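# Four arms stack four empty cartons in table centre

## Task

Build a stack of the four empty cartons at the centre of the table: a bottom layer of two cartons placed next to each other, and a top layer of two cartons laid crosswise over that pair, without squashing any carton.

## Robot and tools

Robots: four identical i2rt Big YAM arms named arm1, arm2, arm3, arm4. Each has six revolute joints, a two-finger gripper and a wrist camera riding on top of the hand, looking toward the fingertips. Reach is roughly 1.0 m from the joint1 axis. Feet (base_link) in the scene frame, metres, quaternion w,x,y,z: arm1 (+0.616, -0.593, +0.915) q(+0.394, 0, 0, +0.919); arm2 (+0.630, +0.561, +0.990) q(+0.371, -0.004, +0.001, -0.929); arm3 (-0.613, +0.528, +0.902) q(+0.899, +0.003, -0.001, -0.437); arm4 (-0.533, -0.636, +0.954) q(+0.880, 0, -0.001, +0.475). Each foot faces along its own +x, so the arms sit at the four table corners pointing inward. Fixed room cameras: cam_a, cam_b, cam_near_a, cam_near_b; wrist cameras: arm1_cam_wrist to arm4_cam_wrist.

Frame: one shared scene frame, origin on the floor, +z up, metres. The reported "hand" point lies between the finger pads, about 1 cm behind the tips. Fingers extend along the hand's +z; they open and close along the hand's y. "hand_target" is where the hand would be at the joint targets currently held; under load the hand may stop short. Printed hand positions get less accurate at long reach.

move: one action for any subset of arms. Each arm gets its own object keyed by its name; an omitted arm receives nothing new but may still be driving toward an earlier target. Inside an arm's object:
- "joints": absolute targets keyed by joint name. joint1_rad -2.879..2.879 (yaw about the foot, positive counter-clockwise seen from above, 0 = along the foot's +x); joint2_rad 0..3.141 (shoulder, 0 = upper arm pointing back, increasing lifts it up then forward); joint3_rad 0..3.019 (elbow, 0 = folded, increasing opens); joint4_rad -1.692..1.57 (hand pitch, positive tips fingers up); joint5_rad -1.57..1.57 (hand yaw, positive to the arm's right); joint6_rad -2.094..2.094 (hand roll, positive clockwise viewed from behind); gripper_m 0..0.093 (fingertip gap in metres). Done tolerances: ±0.045, 0.14, 0.09, 0.055, 0.03, 0.035 rad, ±0.003 m.
- "min_time_s" (0.1..8 s): lower bound on the duration of that arm's joint motions.
- "target": a 7-number absolute pose [x, y, z, qw, qx, qy, qz] in the scene frame, same layout as the "hand" line. The hand follows a straight line from its hand_target toward it. With "target", "joints" may only contain gripper_m. "speed" (0.002..0.5 m/s, default 0.25; rotation up to twice that in rad/s) is allowed only with "target".
- "cameras": list of names, or ["all"], or []. An empty move call (no action) returns full state, all images and the scene number.
All motions start together; all hand paths in one action finish together, paced by the slowest. Paths last 0.5..10 s, actions at most 15 s. Paths ignore obstacles and other arms. The controller tracks only a pose within 100 mm and 20 degrees of the measured hand, so hands lag, wander, may overshoot speed near full stretch, and often land a centimetre or more off. Unknown keys make a call invalid; out-of-range values get it refused, and a refusal (or a stop) cancels the remaining move/wait/finished_scene calls in that reply.

wait: seconds 0..10, optional cameras; the scene keeps running with current commands. zoom_image: camera plus region [x0, y0, x1, y1] in pixels of that camera's latest image, max 504x504. read_manual: only licence texts. finished_scene: argument scene (1 or 2); ends the scene irreversibly; make no further calls in that reply. Scene 1 is practice and may be skipped.

Results: per-arm joint_positions, Joint velocities (rad/s, gripper m/s; "within noise" when still), joint torques (N m, offsets and noise, joints 3 and 4 wrap at ±28), hand and hand_target, joint_status and hand_status. "move: arm1 done; arm2 time_out" summarises each moved arm. An arm under "as last shown" was not commanded; its statuses read "not commanded" and unlisted lines repeat earlier values. Images may be slightly older than the state; the "pictures" line gives their order. Status words: off_target (resting away from target, maybe still pushing); time_out (joints hold new targets near where they stopped and keep pushing; on_its_own lists them; resend current positions to relax); "joint command not followed"/"pose unreachable"/not_followed (self- or arm-collision check withheld the motion; the arm may keep trying until given new targets). on_its_own's "held at" is a target, not a reading. MOTOR HOT appears from 85 °C; at 100 °C an OVER-TEMPERATURE FAULT drops the arm and gripper for 30..60 s or more, and affected keys say limit_stop_at_motor_heat; resend targets afterwards.

Gripper: gripping a rigid part at full force reads up to ~0.005 m under its width (some read up to 0.002 over); closed on nothing reads 0.000..0.003; free-air readings run up to 0.003 wide. Slightly below the first-contact reading the grip is gentle; about 0.005 m below it the gripper presses at its limit (~50..64 N per pad). Cartons deform, so keep the target just under contact width. Release with a target well above the reading.

Avoid: arms pressing on each other (including closing a gripper on another arm's fingers), which ends the scene; the arm-clearance check can be too late and lets fingers, housings and cameras meet. Arms do not stop on contact and push hard, which also heats motors, as does holding stretched or loaded. Do not slam, drop cartons from height, release them while moving, hit fixed objects hard, or push anything out of the work area. Loose objects may occasionally be nudged. The stack must stand unaided before finished_scene. Camera calibrations are approximate (a few mm and under a few degrees).

Each tool is called after "Call:" as a command line: name --argument value for each argument, lists and objects as JSON in quotes; but a table of rows of numbers goes row by row, as --pt "numbers of a row", without its own name.

## Session

Call:
move

Scene clock: 0.00 s.
Joint torques (N m): no reading
Heat: arm1: hottest joint1_rad 38 °C; arm2: hottest joint6_rad 37 °C; arm3: hottest joint1_rad 36 °C; arm4: hottest joint1_rad 42 °C.
Joint velocities: within noise
arm1.joint_positions: joint1_rad=+0.328 joint2_rad=+0.613 joint3_rad=+1.402 joint4_rad=-1.249 joint5_rad=-0.191 joint6_rad=-0.064 gripper_m=+0.09396
arm1.joint_status: not commanded
arm1.hand: x=+0.3884 y=-0.5100 z=+1.4810 quat_wxyz=(-0.063, +0.838, -0.127, -0.527) (m; scene frame)
arm1.hand_target: x=+0.3910 y=-0.5114 z=+1.4928 quat_wxyz=(-0.067, +0.831, -0.124, -0.538) (m; scene frame)
arm1.hand_status: not commanded
arm2.joint_positions: joint1_rad=+0.178 joint2_rad=+0.637 joint3_rad=+1.317 joint4_rad=-1.338 joint5_rad=+0.119 joint6_rad=+0.322 gripper_m=+0.09396
arm2.joint_status: not commanded
arm2.hand: x=+0.4686 y=+0.3728 z=+1.4915 quat_wxyz=(-0.216, -0.860, -0.247, +0.391) (m; scene frame)
arm2.hand_target: x=+0.4695 y=+0.3740 z=+1.5042 quat_wxyz=(-0.224, -0.854, -0.245, +0.401) (m; scene frame)
arm2.hand_status: not commanded
arm3.joint_positions: joint1_rad=-0.182 joint2_rad=+0.526 joint3_rad=+1.317 joint4_rad=-1.483 joint5_rad=-0.105 joint6_rad=-0.195 gripper_m=+0.09396
arm3.joint_status: not commanded
arm3.hand: x=-0.5119 y=+0.3684 z=+1.3946 quat_wxyz=(-0.369, -0.371, -0.825, +0.213) (m; scene frame)
arm3.hand_target: x=-0.5129 y=+0.3703 z=+1.4072 quat_wxyz=(-0.380, -0.368, -0.819, +0.222) (m; scene frame)
arm3.hand_status: not commanded
arm4.joint_positions: joint1_rad=+0.123 joint2_rad=+0.645 joint3_rad=+1.427 joint4_rad=-1.276 joint5_rad=-0.007 joint6_rad=-0.285 gripper_m=+0.09396
arm4.joint_status: not commanded
arm4.hand: x=-0.4240 y=-0.4131 z=+1.5181 quat_wxyz=(-0.469, +0.554, -0.655, -0.210) (m; scene frame)
arm4.hand_target: x=-0.4253 y=-0.4158 z=+1.5272 quat_wxyz=(-0.477, +0.551, -0.651, -0.213) (m; scene frame)
arm4.hand_status: not commanded
pictures: arm1_cam_wrist, arm2_cam_wrist, arm3_cam_wrist, arm4_cam_wrist, cam_a, cam_b, cam_near_a, cam_near_b
camera_calibration:
arm1_cam_wrist: T_world_to_cam=[[0.269501, 0.96282, -0.0186432, 0.413525], [0.840259, -0.244565, -0.483893, 0.269023], [-0.470461, 0.114744, -0.874929, 1.66139], [0, 0, 0, 1]] pos_world=[0.444122, -0.522991, 1.59148]
arm2_cam_wrist: T_world_to_cam=[[-0.595357, 0.783328, -0.178739, 0.254131], [0.792348, 0.535538, -0.292204, -0.130137], [-0.13317, -0.315589, -0.939505, 1.70654], [0, 0, 0, 1]] pos_world=[0.481673, 0.409192, 1.6107]
arm3_cam_wrist: T_world_to_cam=[[-0.766993, -0.636362, 0.0822444, -0.273324], [-0.632108, 0.727321, -0.267288, -0.214407], [0.110274, -0.256995, -0.960101, 1.6129], [0, 0, 0, 1]] pos_world=[-0.523027, 0.396518, 1.51372]
arm4_cam_wrist: T_world_to_cam=[[0.923272, -0.289782, 0.252181, -0.114035], [-0.167938, -0.894892, -0.413479, 0.190402], [0.345494, 0.339403, -0.874894, 1.7375], [0, 0, 0, 1]] pos_world=[-0.463035, -0.452369, 1.62761]

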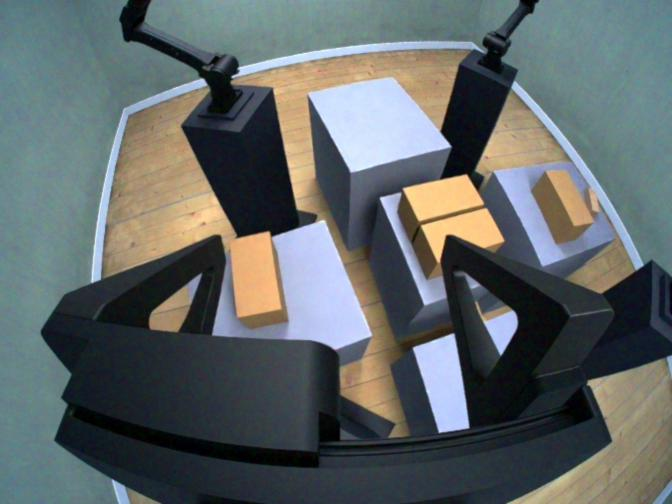

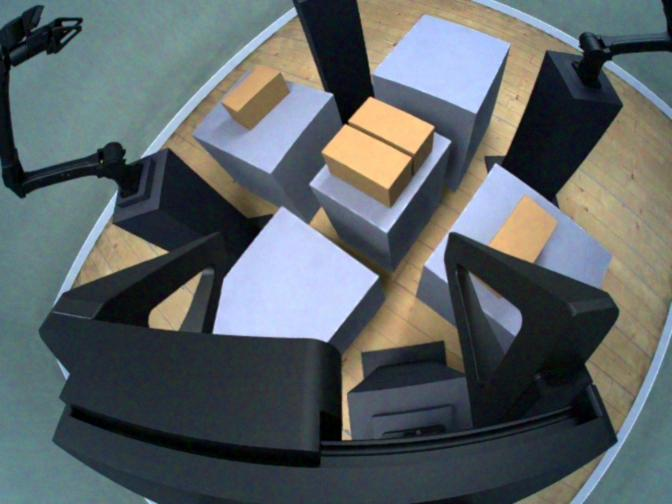

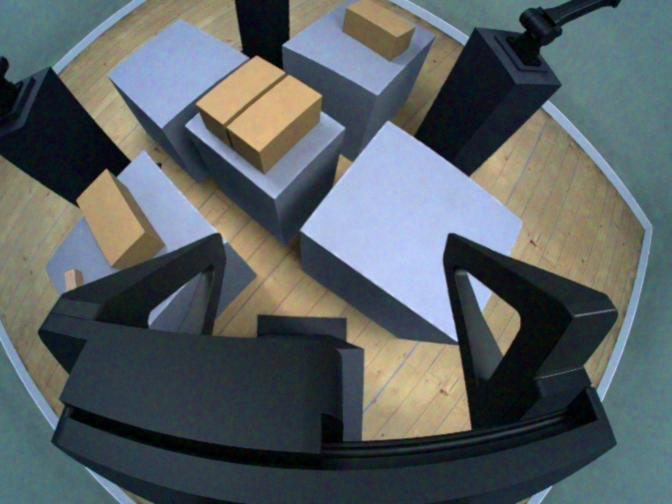

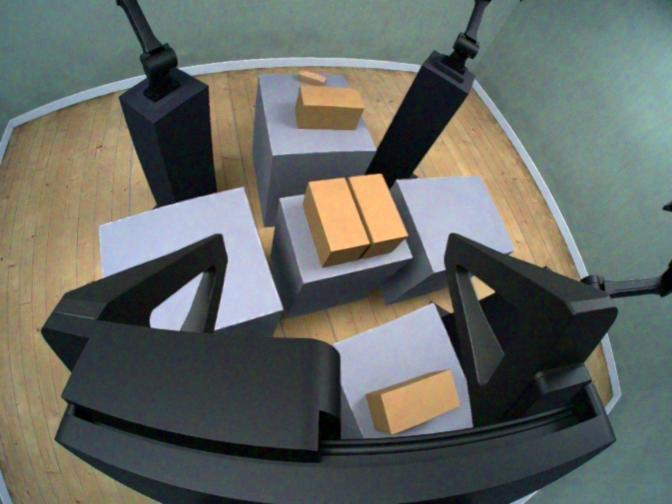

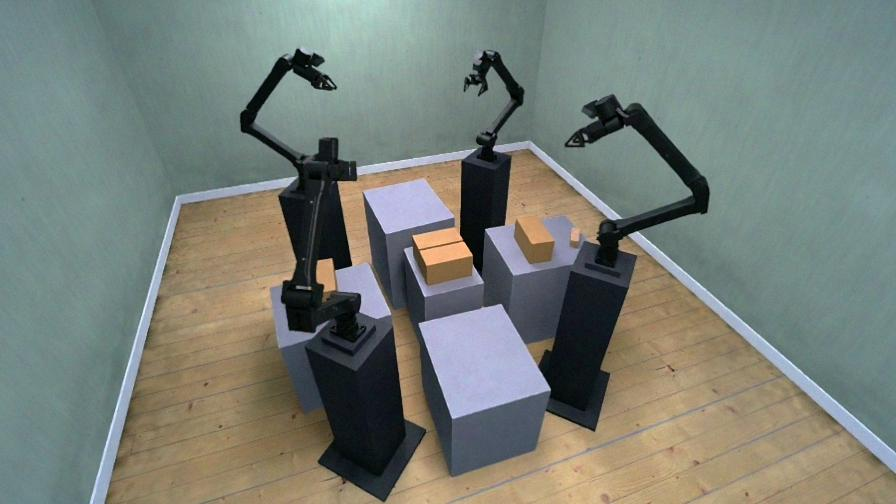

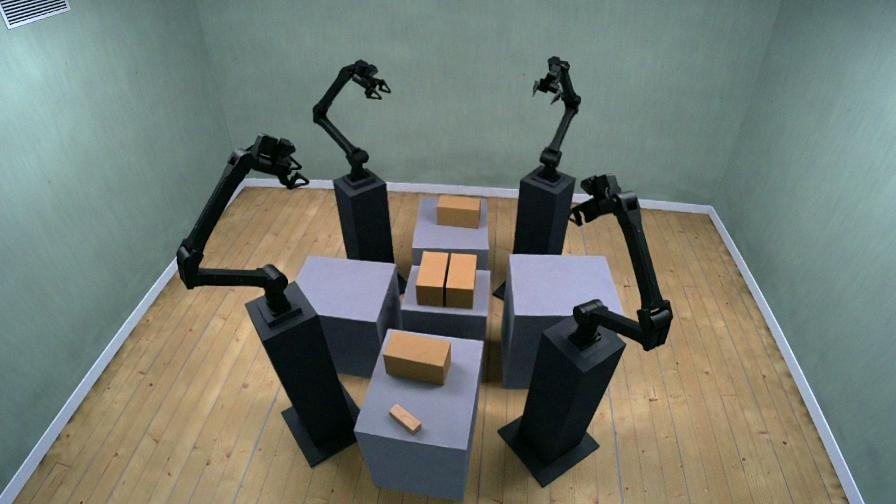

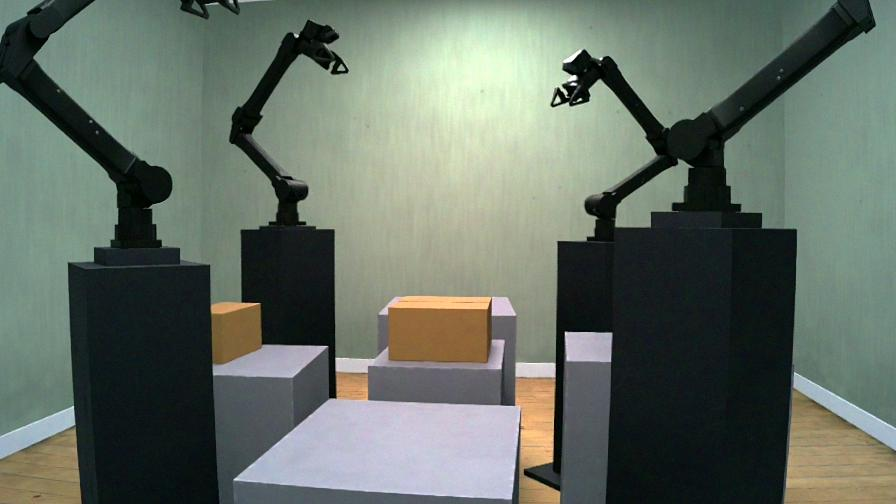

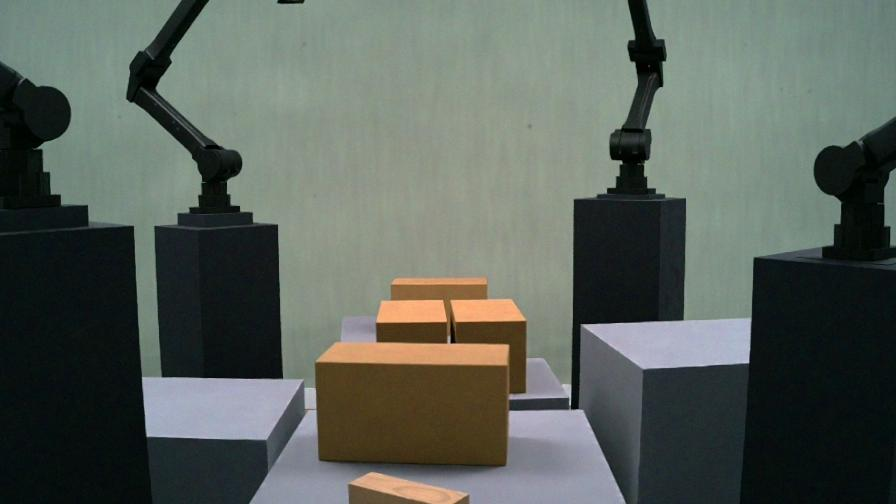

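Call:
zoom_image --camera "cam_b" --region '[340, 180, 540, 300]'

Call:
zoom_image --camera "cam_b" --region '[340, 240, 540, 440]'

Call:
zoom_image --camera "cam_a" --region '[290, 190, 590, 360]'

Call:
zoom_image --camera "arm4_cam_wrist" --region '[250, 80, 500, 450]'

Scaled by 2.520 from the camera's 896x504 image, which has a finer 1280x720 frame.

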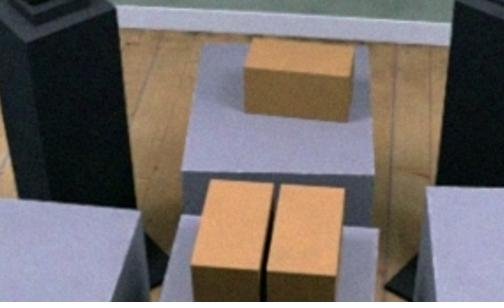

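Scaled by 2.520 from the camera's 896x504 image, which has a finer 1280x720 frame.

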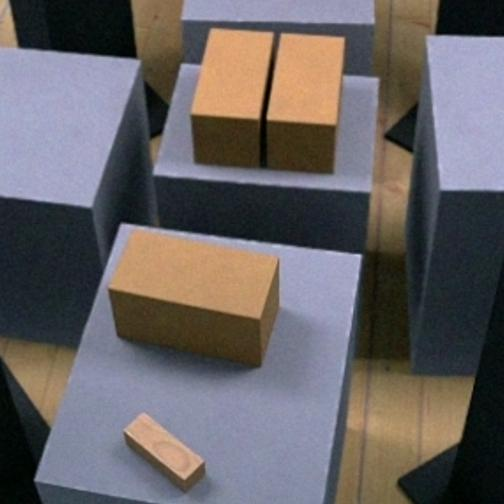

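Scaled by 1.680 from the camera's 896x504 image, which has a finer 1280x720 frame.

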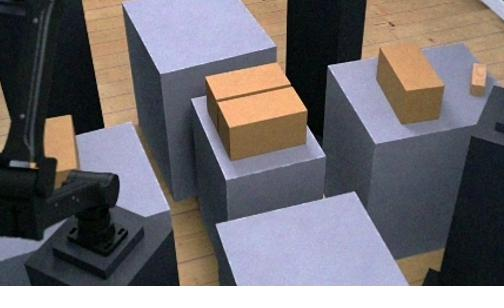

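Scaled by 1.362 from the camera's 672x504 image, which has a finer 960x720 frame.

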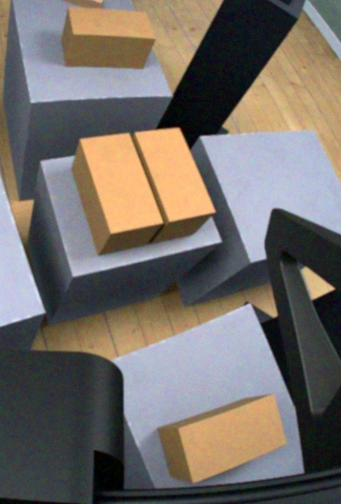

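Call:
move --arm1 '{"target":[0.22,-0.55,0.74,0,-0.8192,0,0.5736],"speed":0.4,"joints":{"gripper_m":0.075}}' --arm2 '{"target":[0.272,0.536,0.74,0.029,-0.818,0.041,0.573],"speed":0.4,"joints":{"gripper_m":0.075}}' --arm3 '{"target":[-0.206,0.582,0.74,0.573,0.041,0.818,-0.029],"speed":0.4,"joints":{"gripper_m":0.075}}' --arm4 '{"target":[-0.285,-0.55,0.74,0.5736,0,0.8192,0],"speed":0.4,"joints":{"gripper_m":0.075}}' --cameras '["all"]'

Scene clock: 13.47 s.
Joint torques (N m): arm1=[0.56 -6.12 -3.59 2.43 -0.14 0.16] | arm2=[2.32 2.78 15.83 1.54 0 0.03] | arm3=[-0.67 0.91 13.08 1.16 0.19 0.05] | arm4=[0.03 3.6 15.5 1.37 0.21 -0.24]
Heat: arm1: hottest joint1_rad 38 °C; arm2: hottest joint1_rad 36 °C; arm3: hottest joint1_rad 36 °C; arm4: hottest joint1_rad 42 °C.
move: arm1 off_target; arm2 not_followed; arm3 not_followed; arm4 not_followed
Joint velocities: within noise
arm1.joint_positions: joint1_rad=+0.608 joint2_rad=+2.519 joint3_rad=+0.496 joint4_rad=+1.550 joint5_rad=-0.196 joint6_rad=-0.107 gripper_m=+0.07509
arm1.joint_status: all done
arm1.hand: x=+0.1979 y=-0.5413 z=+0.7557 quat_wxyz=(+0.003, +0.851, +0.010, -0.526) (m; scene frame)
arm1.hand_target: x=+0.2193 y=-0.5495 z=+0.7413 quat_wxyz=(+0.012, +0.863, +0.009, -0.505) (m; scene frame)
arm1.hand_status: off_target (0.028 m and 6.7 deg from the pose sent, 0.761 m and 17.2 deg at the start; pose on its path clipped on 33 of 105 steps; a joint's target at an end of its range on 26 of 105 steps)
arm2.joint_positions: joint1_rad=-0.229 joint2_rad=+0.258 joint3_rad=+0.111 joint4_rad=-0.508 joint5_rad=+0.213 joint6_rad=+0.211 gripper_m=+0.07509
arm2.joint_status: all done
arm2.on_its_own: joint1_rad is held at -0.217, not at its first target +0.178; joint2_rad is held at +0.258, not at its first target +0.637; joint3_rad is held at +0.169, not at its first target +1.341; joint4_rad is held at -0.520, not at its first target -1.333; joint5_rad is held at +0.212, not at its first target +0.119; joint6_rad is held at +0.215, not at its first target +0.322
arm2.hand: x=+0.4007 y=+0.4699 z=+1.0804 quat_wxyz=(-0.071, -0.886, -0.095, +0.448) (m; scene frame)
arm2.hand_target: x=+0.3942 y=+0.4622 z=+1.1112 quat_wxyz=(-0.083, -0.876, -0.096, +0.465) (m; scene frame)
arm2.hand_status: not_followed (0.370 m and 25.4 deg from the pose sent, 0.794 m and 48.7 deg at the start; pose on its path clipped on 43 of 85 steps; a joint's target at an end of its range on 47 of 85 steps)
arm3.joint_positions: joint1_rad=+1.081 joint2_rad=+0.178 joint3_rad=+0.103 joint4_rad=-0.601 joint5_rad=+0.442 joint6_rad=+0.288 gripper_m=+0.07507
arm3.joint_status: all done
arm3.on_its_own: joint1_rad is held at +1.068, not at its first target -0.182; joint2_rad is held at +0.171, not at its first target +0.527; joint3_rad is held at +0.154, not at its first target +1.342; joint4_rad is held at -0.607, not at its first target -1.479; joint5_rad is held at +0.438, not at its first target -0.105; joint6_rad is held at +0.281, not at its first target -0.195
arm3.hand: x=-0.3813 y=+0.4927 z=+0.9935 quat_wxyz=(-0.457, -0.145, -0.872, +0.093) (m; scene frame)
arm3.hand_target: x=-0.3746 y=+0.4914 z=+1.0225 quat_wxyz=(-0.478, -0.151, -0.861, +0.089) (m; scene frame)
arm3.hand_status: not_followed (0.321 m and 20.3 deg from the pose sent, 0.753 m and 49.6 deg at the start; pose on its path clipped on 51 of 96 steps; a joint's target at an end of its range on 53 of 96 steps)
arm4.joint_positions: joint1_rad=+0.088 joint2_rad=+0.003 joint3_rad=+0.135 joint4_rad=-0.697 joint5_rad=+0.532 joint6_rad=+0.067 gripper_m=+0.07507
arm4.joint_status: all done
arm4.on_its_own: joint2_rad is held at +0.004, not at its first target +0.644; joint3_rad is held at +0.178, not at its first target +1.444; joint4_rad is held at -0.701, not at its first target -1.274; joint5_rad is held at +0.529, not at its first target -0.007; joint6_rad is held at +0.058, not at its first target -0.285
arm4.hand: x=-0.3547 y=-0.4925 z=+1.0838 quat_wxyz=(-0.516, +0.298, -0.801, -0.059) (m; scene frame)
arm4.hand_target: x=-0.3540 y=-0.4902 z=+1.1077 quat_wxyz=(-0.529, +0.294, -0.793, -0.069) (m; scene frame)
arm4.hand_status: not_followed (0.355 m and 35.7 deg from the pose sent, 0.802 m and 72.6 deg at the start; pose on its path clipped on 56 of 100 steps; a joint's target at an end of its range on 67 of 100 steps)
pictures: arm1_cam_wrist, arm2_cam_wrist, arm3_cam_wrist, arm4_cam_wrist, cam_a, cam_b, cam_near_a, cam_near_b
pose unreachable (arm2 arm): on one or more control steps of this call this arm could not follow its commanded pose, so it was not sent that pose on those steps. On the call's last step it was still not sent that pose. It may still have moved: this result reports where it is.
cause: moving toward the commanded pose would bring two parts of the arm too close to each other (its shoulder (the part past joint 1) and its forearm (the part past joint 3), 61 mm apart when it was first held).
pose unreachable (arm3 arm): on one or more control steps of this call this arm could not follow its commanded pose, so it was not sent that pose on those steps. On the call's last step it was still not sent that pose. It may still have moved: this result reports where it is.
cause: moving toward the commanded pose would bring two parts of the arm too close to each other (its shoulder (the part past joint 1) and its forearm (the part past joint 3), 56 mm apart when it was first held).
pose unreachable (arm4 arm): on one or more control steps of this call this arm could not follow its commanded pose, so it was not sent that pose on those steps. On the call's last step it was still not sent that pose. It may still have moved: this result reports where it is.
cause: moving toward the commanded pose would bring two parts of the arm too close to each other (its shoulder (the part past joint 1) and its wrist (the part past joint 5), 47 mm apart when it was first held).
camera_calibration:
arm1_cam_wrist: T_world_to_cam=[[-0.0299884, 0.999442, 0.0147396, 0.535338], [0.880646, 0.0333937, -0.472597, 0.204366], [-0.472825, -0.00119207, -0.881156, 0.883273], [0, 0, 0, 1]] pos_world=[0.253713, -0.540811, 0.866993]
arm2_cam_wrist: T_world_to_cam=[[-0.23449, 0.97128, -0.0403759, -0.318263], [0.923017, 0.209421, -0.322772, -0.114563], [-0.305046, -0.112954, -0.945615, 1.32205], [0, 0, 0, 1]] pos_world=[0.4344, 0.482445, 1.20032]
arm3_cam_wrist: T_world_to_cam=[[-0.335661, -0.941374, 0.0338531, 0.301767], [-0.884299, 0.30252, -0.355665, -0.128541], [0.324573, -0.149319, -0.934, 1.24813], [0, 0, 0, 1]] pos_world=[-0.417487, 0.509332, 1.10982]
arm4_cam_wrist: T_world_to_cam=[[0.544306, -0.809232, 0.221075, -0.448008], [-0.688365, -0.581474, -0.433638, -0.0569874], [0.479463, 0.0838513, -0.873547, 1.28076], [0, 0, 0, 1]] pos_world=[-0.40945, -0.503072, 1.19313]

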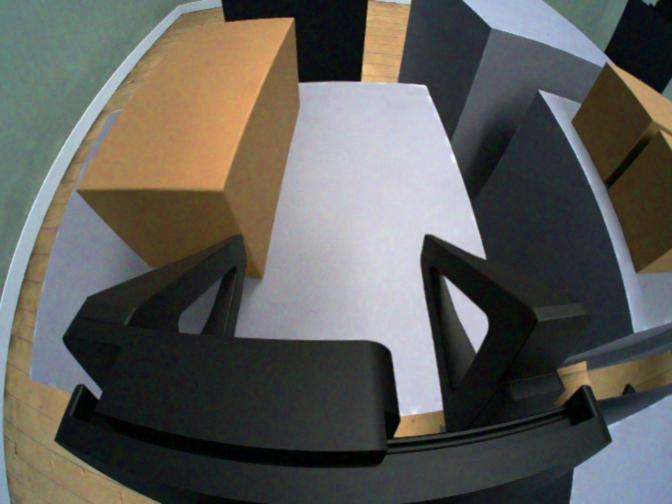

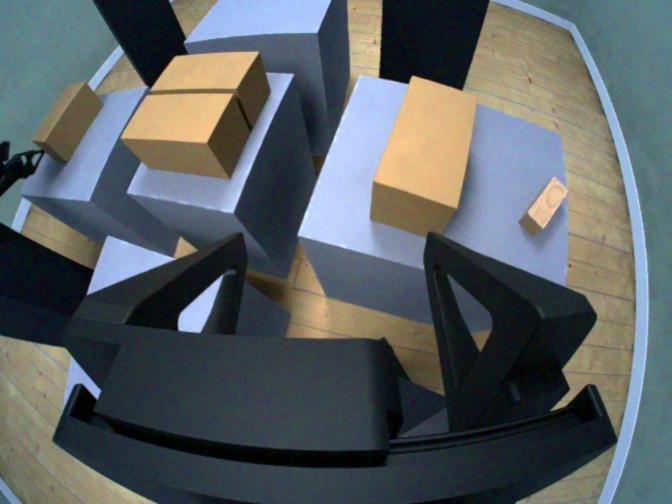

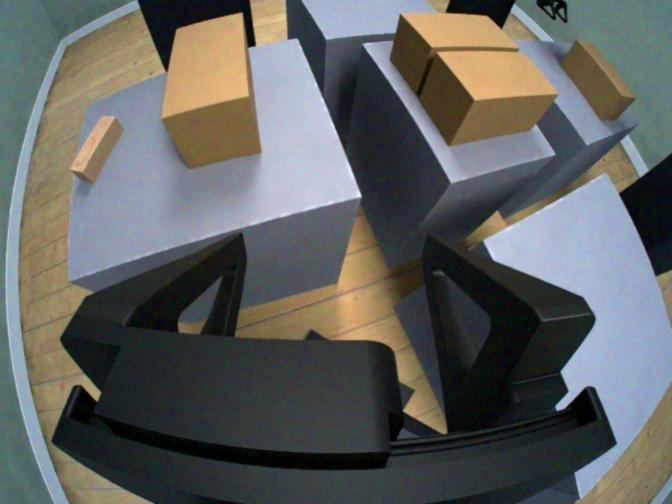

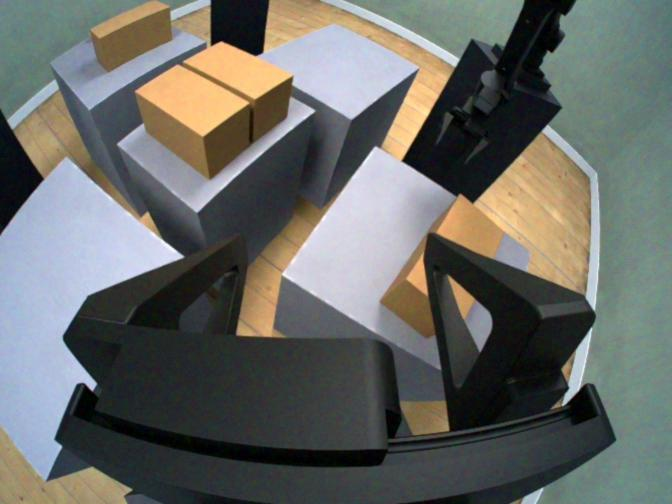

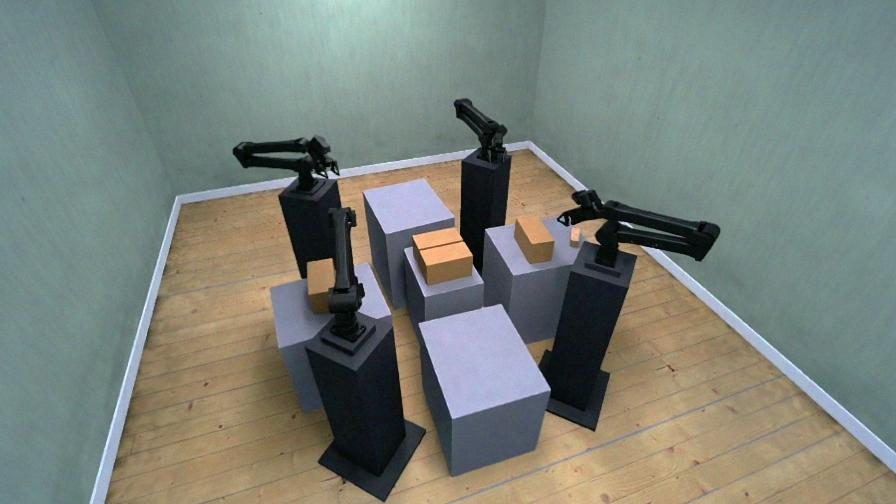

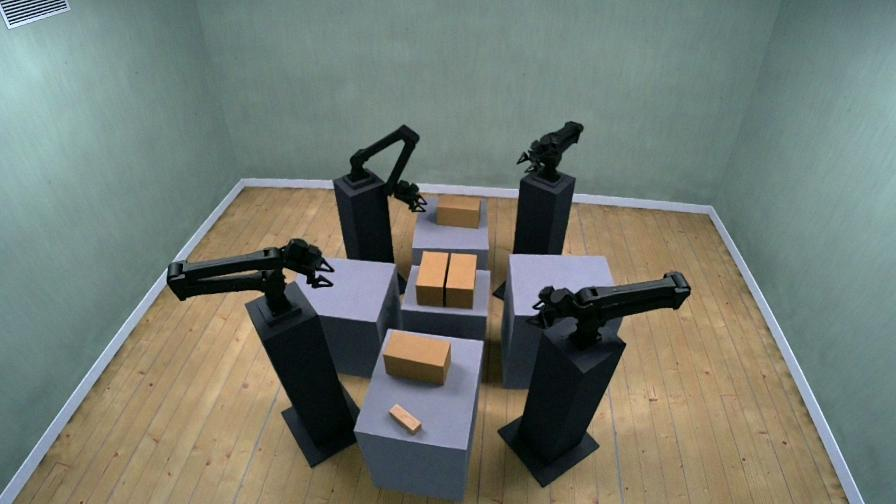

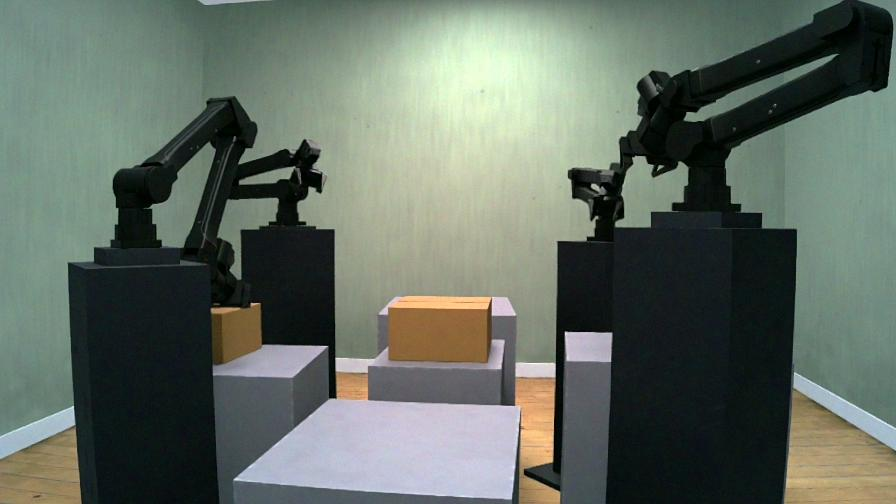

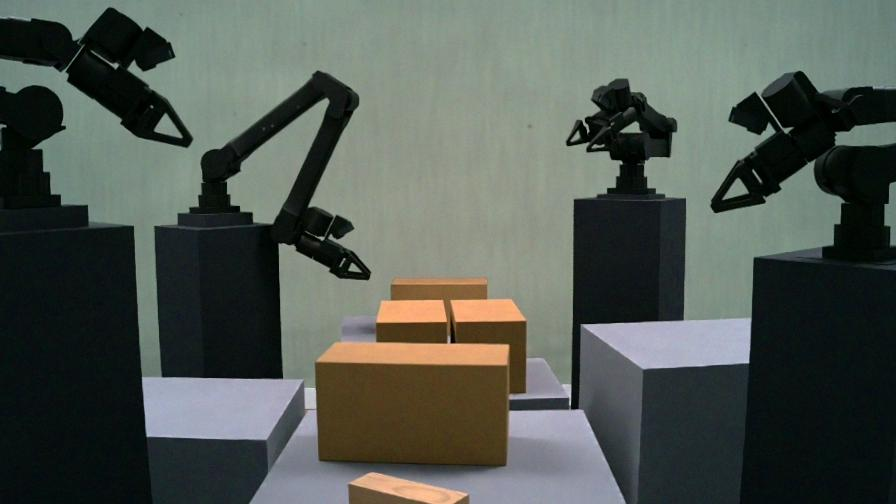

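Call:
move --arm1 '{"joints":{"joint1_rad":0.94,"joint2_rad":2.647,"joint3_rad":0.6,"joint4_rad":1.45,"joint5_rad":0.16,"joint6_rad":0},"min_time_s":2.5}' --arm2 '{"joints":{"joint1_rad":-0.78,"joint2_rad":2.72,"joint3_rad":0.645,"joint4_rad":1.28,"joint5_rad":0.08,"joint6_rad":0},"min_time_s":2.5}' --arm3 '{"joints":{"joint1_rad":0.96,"joint2_rad":2.527,"joint3_rad":0.556,"joint4_rad":1.37,"joint5_rad":0.155,"joint6_rad":0},"min_time_s":2.5}' --arm4 '{"joints":{"joint1_rad":-1.15,"joint2_rad":2.717,"joint3_rad":0.51,"joint4_rad":1.357,"joint5_rad":-0.15,"joint6_rad":0},"min_time_s":2.5}' --cameras '["arm1_cam_wrist","arm2_cam_wrist","arm3_cam_wrist","arm4_cam_wrist","cam_near_b"]'

Scene clock: 25.97 s.
Joint torques (N m): arm1=[1.03 -8.64 -1.57 1.2 0.2 0.17] | arm2=[1.08 -9.82 -2.26 2.82 -0.06 -0.16] | arm3=[-0.79 -11.81 -1.58 2.28 0 0.06] | arm4=[-0.73 -8.41 -4 1.84 -0.04 -0.26]
Heat: arm1: hottest joint1_rad 38 °C; arm2: hottest joint3_rad 37 °C; arm3: hottest joint3_rad 40 °C; arm4: hottest joint1_rad 42 °C.
move: arm1 done; arm2 done; arm3 done; arm4 done
Joint velocities: within noise
arm1.joint_positions: joint1_rad=+0.926 joint2_rad=+2.628 joint3_rad=+0.593 joint4_rad=+1.461 joint5_rad=+0.157 joint6_rad=-0.007 gripper_m=+0.07509
arm1.joint_status: all done
arm1.hand: x=+0.1950 y=-0.6143 z=+0.6971 quat_wxyz=(-0.042, +0.876, +0.016, -0.479) (m; scene frame)
arm1.hand_target: x=+0.1999 y=-0.6189 z=+0.6878 quat_wxyz=(-0.040, +0.881, +0.020, -0.470) (m; scene frame)
arm1.hand_status: not commanded
arm2.joint_positions: joint1_rad=-0.772 joint2_rad=+2.710 joint3_rad=+0.640 joint4_rad=+1.259 joint5_rad=+0.084 joint6_rad=+0.010 gripper_m=+0.07509
arm2.joint_status: all done
arm2.hand: x=+0.2462 y=+0.5810 z=+0.7055 quat_wxyz=(+0.039, -0.926, +0.026, +0.374) (m; scene frame)
arm2.hand_target: x=+0.2440 y=+0.5833 z=+0.7055 quat_wxyz=(+0.040, -0.923, +0.025, +0.381) (m; scene frame)
arm2.hand_status: not commanded
arm3.joint_positions: joint1_rad=+0.973 joint2_rad=+2.522 joint3_rad=+0.553 joint4_rad=+1.353 joint5_rad=+0.158 joint6_rad=+0.008 gripper_m=+0.07507
arm3.joint_status: all done
arm3.hand: x=-0.1896 y=+0.5297 z=+0.7039 quat_wxyz=(-0.462, -0.011, -0.886, +0.051) (m; scene frame)
arm3.hand_target: x=-0.1873 y=+0.5249 z=+0.7055 quat_wxyz=(-0.468, -0.013, -0.882, +0.054) (m; scene frame)
arm3.hand_status: not commanded
arm4.joint_positions: joint1_rad=-1.142 joint2_rad=+2.679 joint3_rad=+0.510 joint4_rad=+1.345 joint5_rad=-0.147 joint6_rad=+0.009 gripper_m=+0.07507
arm4.joint_status: all done
arm4.hand: x=-0.1894 y=-0.6628 z=+0.6962 quat_wxyz=(-0.368, -0.048, -0.928, -0.043) (m; scene frame)
arm4.hand_target: x=-0.2020 y=-0.6631 z=+0.6864 quat_wxyz=(-0.357, -0.048, -0.932, -0.043) (m; scene frame)
arm4.hand_status: not commanded
pictures: arm1_cam_wrist, arm2_cam_wrist, arm3_cam_wrist, arm4_cam_wrist, cam_near_b
camera_calibration:
arm1_cam_wrist: T_world_to_cam=[[0.00128364, 0.995215, 0.0977034, 0.542573], [0.926406, 0.0356041, -0.374838, 0.105932], [-0.376523, 0.0909942, -0.921928, 0.896411], [0, 0, 0, 1]] pos_world=[0.238687, -0.625316, 0.813122]
arm2_cam_wrist: T_world_to_cam=[[0.0763201, 0.995758, 0.0513884, -0.633061], [0.98538, -0.0674506, -0.156451, -0.0880152], [-0.152321, 0.0625774, -0.986348, 0.822171], [0, 0, 0, 1]] pos_world=[0.260278, 0.572989, 0.829709]
arm3_cam_wrist: T_world_to_cam=[[-0.0622994, -0.994462, 0.0846367, 0.45496], [-0.937139, 0.029113, -0.347739, 0.0559924], [0.343349, -0.10098, -0.933764, 0.898697], [0, 0, 0, 1]] pos_world=[-0.22775, 0.541561, 0.820135]
arm4_cam_wrist: T_world_to_cam=[[-0.0465011, -0.992757, -0.110778, -0.592662], [-0.989045, 0.0613109, -0.134278, -0.0495433], [0.140097, 0.10332, -0.984732, 0.903212], [0, 0, 0, 1]] pos_world=[-0.203098, -0.678652, 0.817116]

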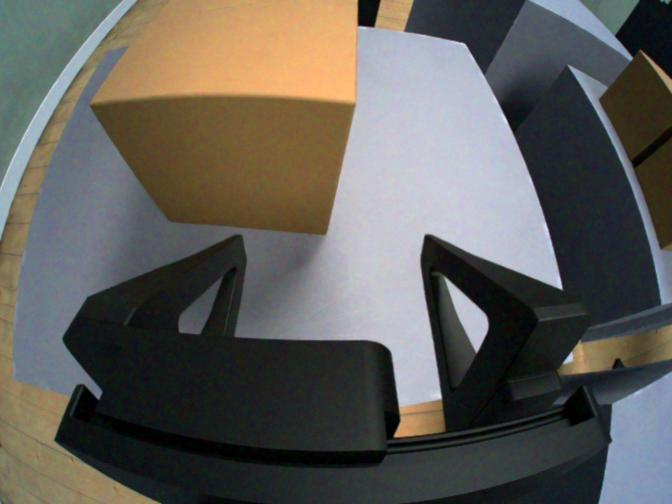

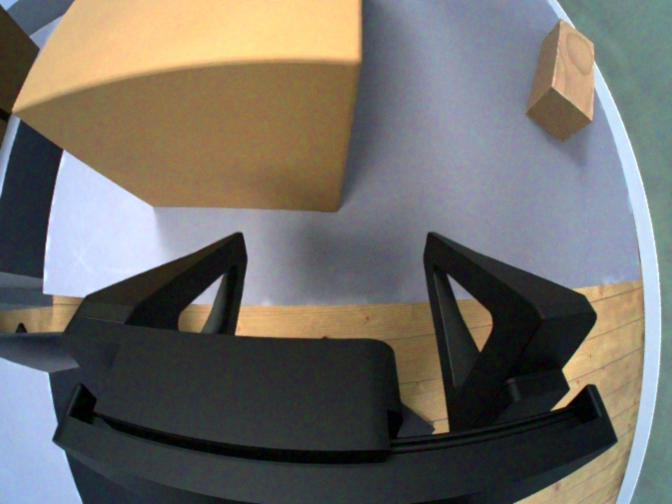

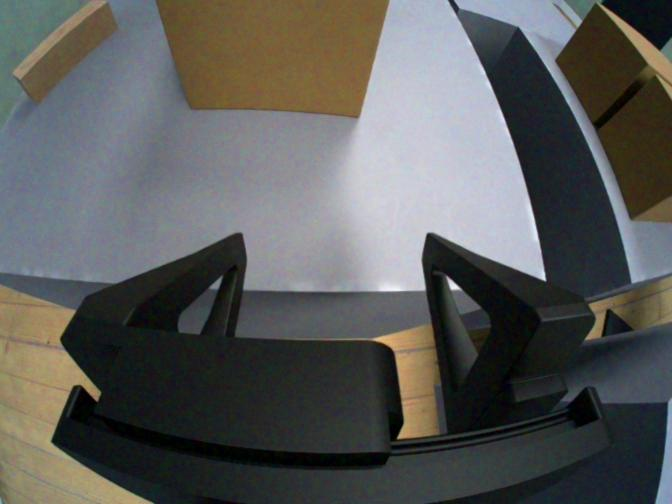

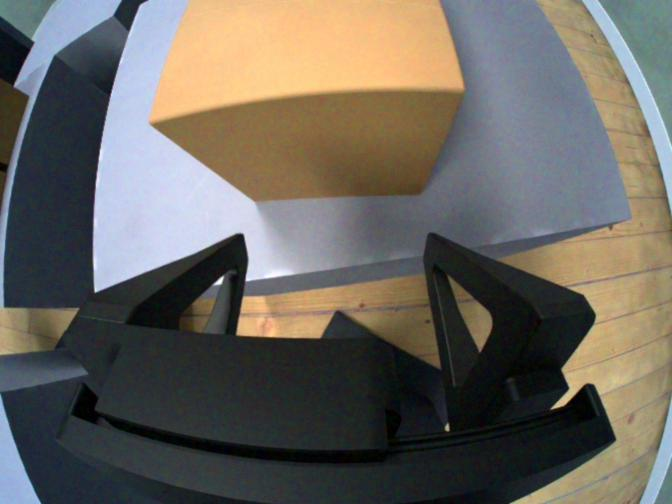

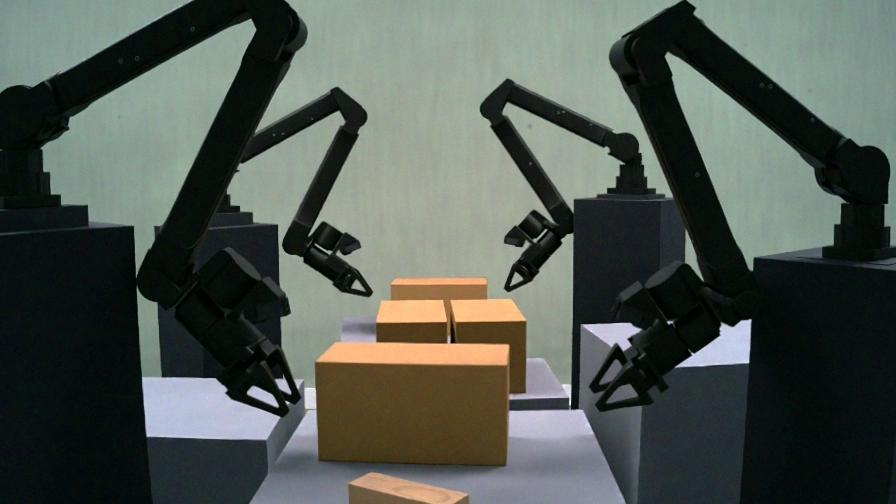

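Call:
move --arm1 '{"target":[0.155,-0.677,0.685,0.007,-0.878,0.013,0.479],"speed":0.15}' --arm2 '{"target":[0.219,0.521,0.715,0.026,-0.926,0.065,0.373],"speed":0.15}' --arm3 '{"target":[-0.07,0.571,0.715,0.462,0.062,0.886,-0.032],"speed":0.15}' --arm4 '{"target":[-0.152,-0.66,0.685,0.371,0.014,0.928,-0.006],"speed":0.15}' --cameras '["arm1_cam_wrist","arm2_cam_wrist","arm3_cam_wrist","arm4_cam_wrist","cam_near_b"]'

Scene clock: 30.23 s.
Joint torques (N m): arm1=[0.97 -12.4 -0.79 1.16 0.24 0.14] | arm2=[1.61 -11.99 -1.39 1.37 0.31 0.12] | arm3=[1.14 -15.56 1.62 1.21 0.36 0.22] | arm4=[0.97 -12.63 -2.22 1.07 0.17 -0.26]
Heat: arm1: hottest joint1_rad 38 °C; arm2: hottest joint1_rad 36 °C; arm3: hottest joint3_rad 39 °C; arm4: hottest joint1_rad 42 °C.
move: arm1 off_target; arm2 off_target; arm3 off_target; arm4 done
Joint velocities: within noise
arm1.joint_positions: joint1_rad=+1.073 joint2_rad=+2.614 joint3_rad=+0.709 joint4_rad=+1.294 joint5_rad=+0.252 joint6_rad=+0.161 gripper_m=+0.07509
arm1.joint_status: not commanded
arm1.hand: x=+0.1633 y=-0.6693 z=+0.6775 quat_wxyz=(-0.012, +0.882, -0.013, -0.471) (m; scene frame)
arm1.hand_target: x=+0.1551 y=-0.6770 z=+0.6851 quat_wxyz=(-0.007, +0.878, -0.013, -0.479) (m; scene frame)
arm1.hand_status: off_target (0.014 m and 1.1 deg from the pose sent, 0.075 m and 5.3 deg at the start)
arm2.joint_positions: joint1_rad=-0.571 joint2_rad=+2.645 joint3_rad=+0.676 joint4_rad=+1.112 joint5_rad=+0.225 joint6_rad=+0.237 gripper_m=+0.07509
arm2.joint_status: not commanded
arm2.hand: x=+0.2284 y=+0.5250 z=+0.7084 quat_wxyz=(+0.029, -0.928, +0.062, +0.365) (m; scene frame)
arm2.hand_target: x=+0.2191 y=+0.5210 z=+0.7150 quat_wxyz=(+0.026, -0.925, +0.065, +0.373) (m; scene frame)
arm2.hand_status: off_target (0.012 m and 1.0 deg from the pose sent, 0.067 m and 4.7 deg at the start)
arm3.joint_positions: joint1_rad=+1.049 joint2_rad=+2.410 joint3_rad=+0.819 joint4_rad=+0.944 joint5_rad=+0.239 joint6_rad=+0.162 gripper_m=+0.07507
arm3.joint_status: not commanded
arm3.hand: x=-0.0769 y=+0.5645 z=+0.7081 quat_wxyz=(-0.455, -0.062, -0.888, +0.036) (m; scene frame)
arm3.hand_target: x=-0.0700 y=+0.5711 z=+0.7151 quat_wxyz=(-0.461, -0.062, -0.884, +0.032) (m; scene frame)
arm3.hand_status: off_target (0.012 m and 0.9 deg from the pose sent, 0.127 m and 6.3 deg at the start)
arm4.joint_positions: joint1_rad=-1.081 joint2_rad=+2.655 joint3_rad=+0.586 joint4_rad=+1.251 joint5_rad=-0.032 joint6_rad=-0.025 gripper_m=+0.07507
arm4.joint_status: not commanded
arm4.hand: x=-0.1579 y=-0.6646 z=+0.6851 quat_wxyz=(-0.368, -0.024, -0.929, +0.006) (m; scene frame)
arm4.hand_target: x=-0.1520 y=-0.6599 z=+0.6851 quat_wxyz=(-0.371, -0.014, -0.928, +0.006) (m; scene frame)
arm4.hand_status: done (0.007 m and 1.2 deg from the pose sent, 0.039 m and 6.9 deg at the start)
pictures: arm1_cam_wrist, arm2_cam_wrist, arm3_cam_wrist, arm4_cam_wrist, cam_near_b
camera_calibration:
arm1_cam_wrist: T_world_to_cam=[[0.0244633, 0.999569, 0.0162142, 0.653588], [0.932972, -0.0170012, -0.359548, 0.0832779], [-0.359117, 0.0239232, -0.932986, 0.831202], [0, 0, 0, 1]] pos_world=[0.204814, -0.671776, 0.794844]
arm2_cam_wrist: T_world_to_cam=[[0.134578, 0.990879, 0.00690833, -0.555325], [0.981519, -0.132343, -0.138226, -0.0517793], [-0.136051, 0.0253828, -0.990377, 0.844483], [0, 0, 0, 1]] pos_world=[0.240449, 0.521971, 0.833035]
arm3_cam_wrist: T_world_to_cam=[[-0.139169, -0.990196, 0.011986, 0.539375], [-0.934018, 0.127233, -0.3338, 0.0970004], [0.329002, -0.0576498, -0.942568, 0.848139], [0, 0, 0, 1]] pos_world=[-0.113375, 0.57064, 0.825342]
arm4_cam_wrist: T_world_to_cam=[[-0.0395051, -0.999215, -0.00289805, -0.671251], [-0.989887, 0.0395314, -0.136237, -0.0330176], [0.136244, -0.0025133, -0.990672, 0.821249], [0, 0, 0, 1]] pos_world=[-0.171092, -0.667355, 0.807145]

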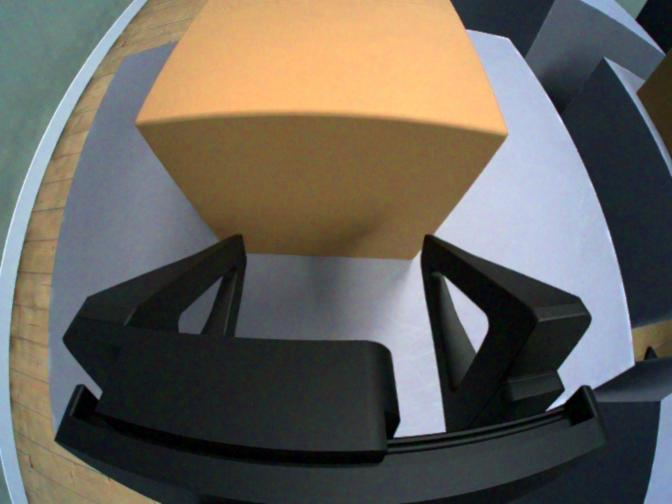

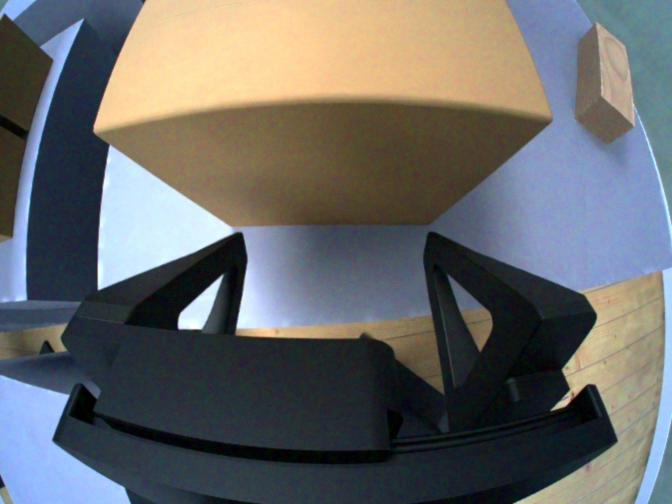

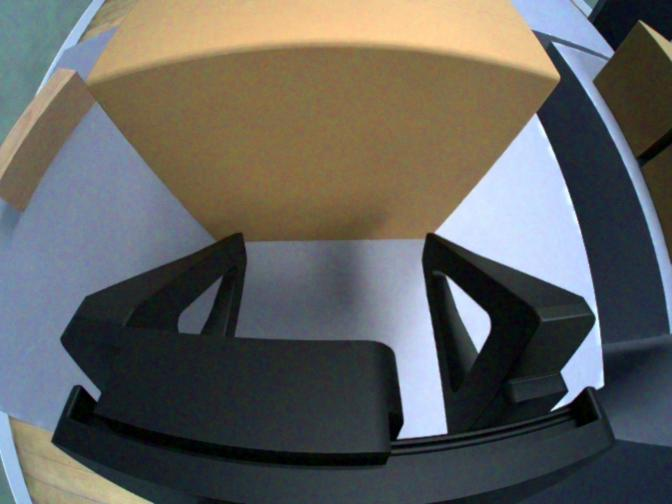

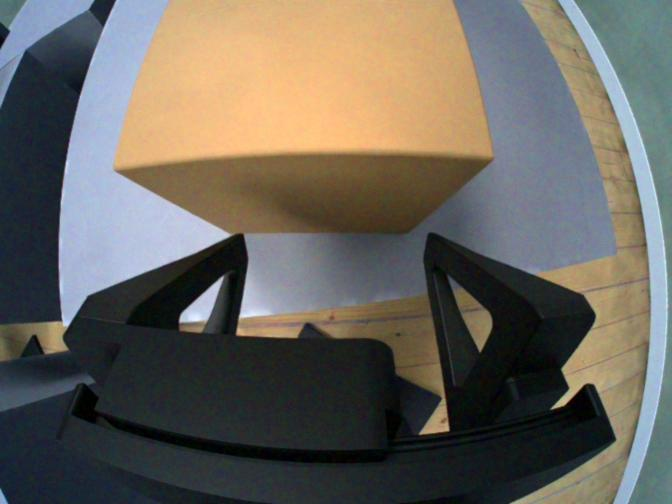

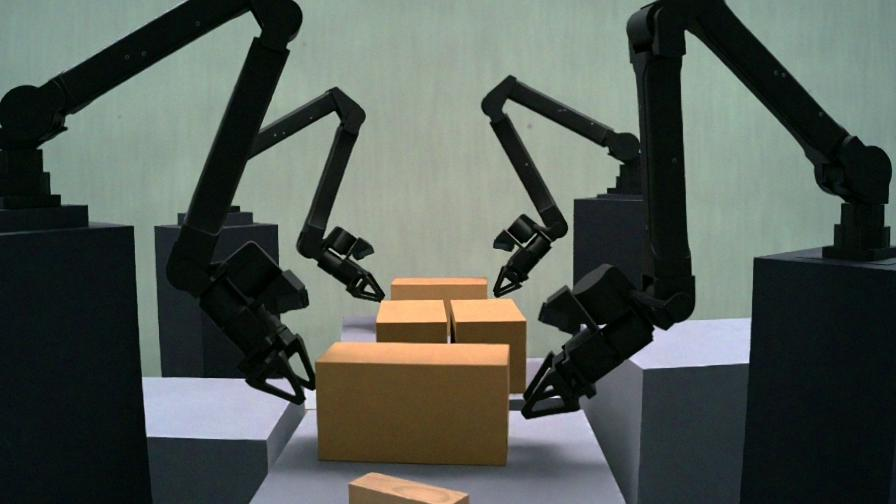

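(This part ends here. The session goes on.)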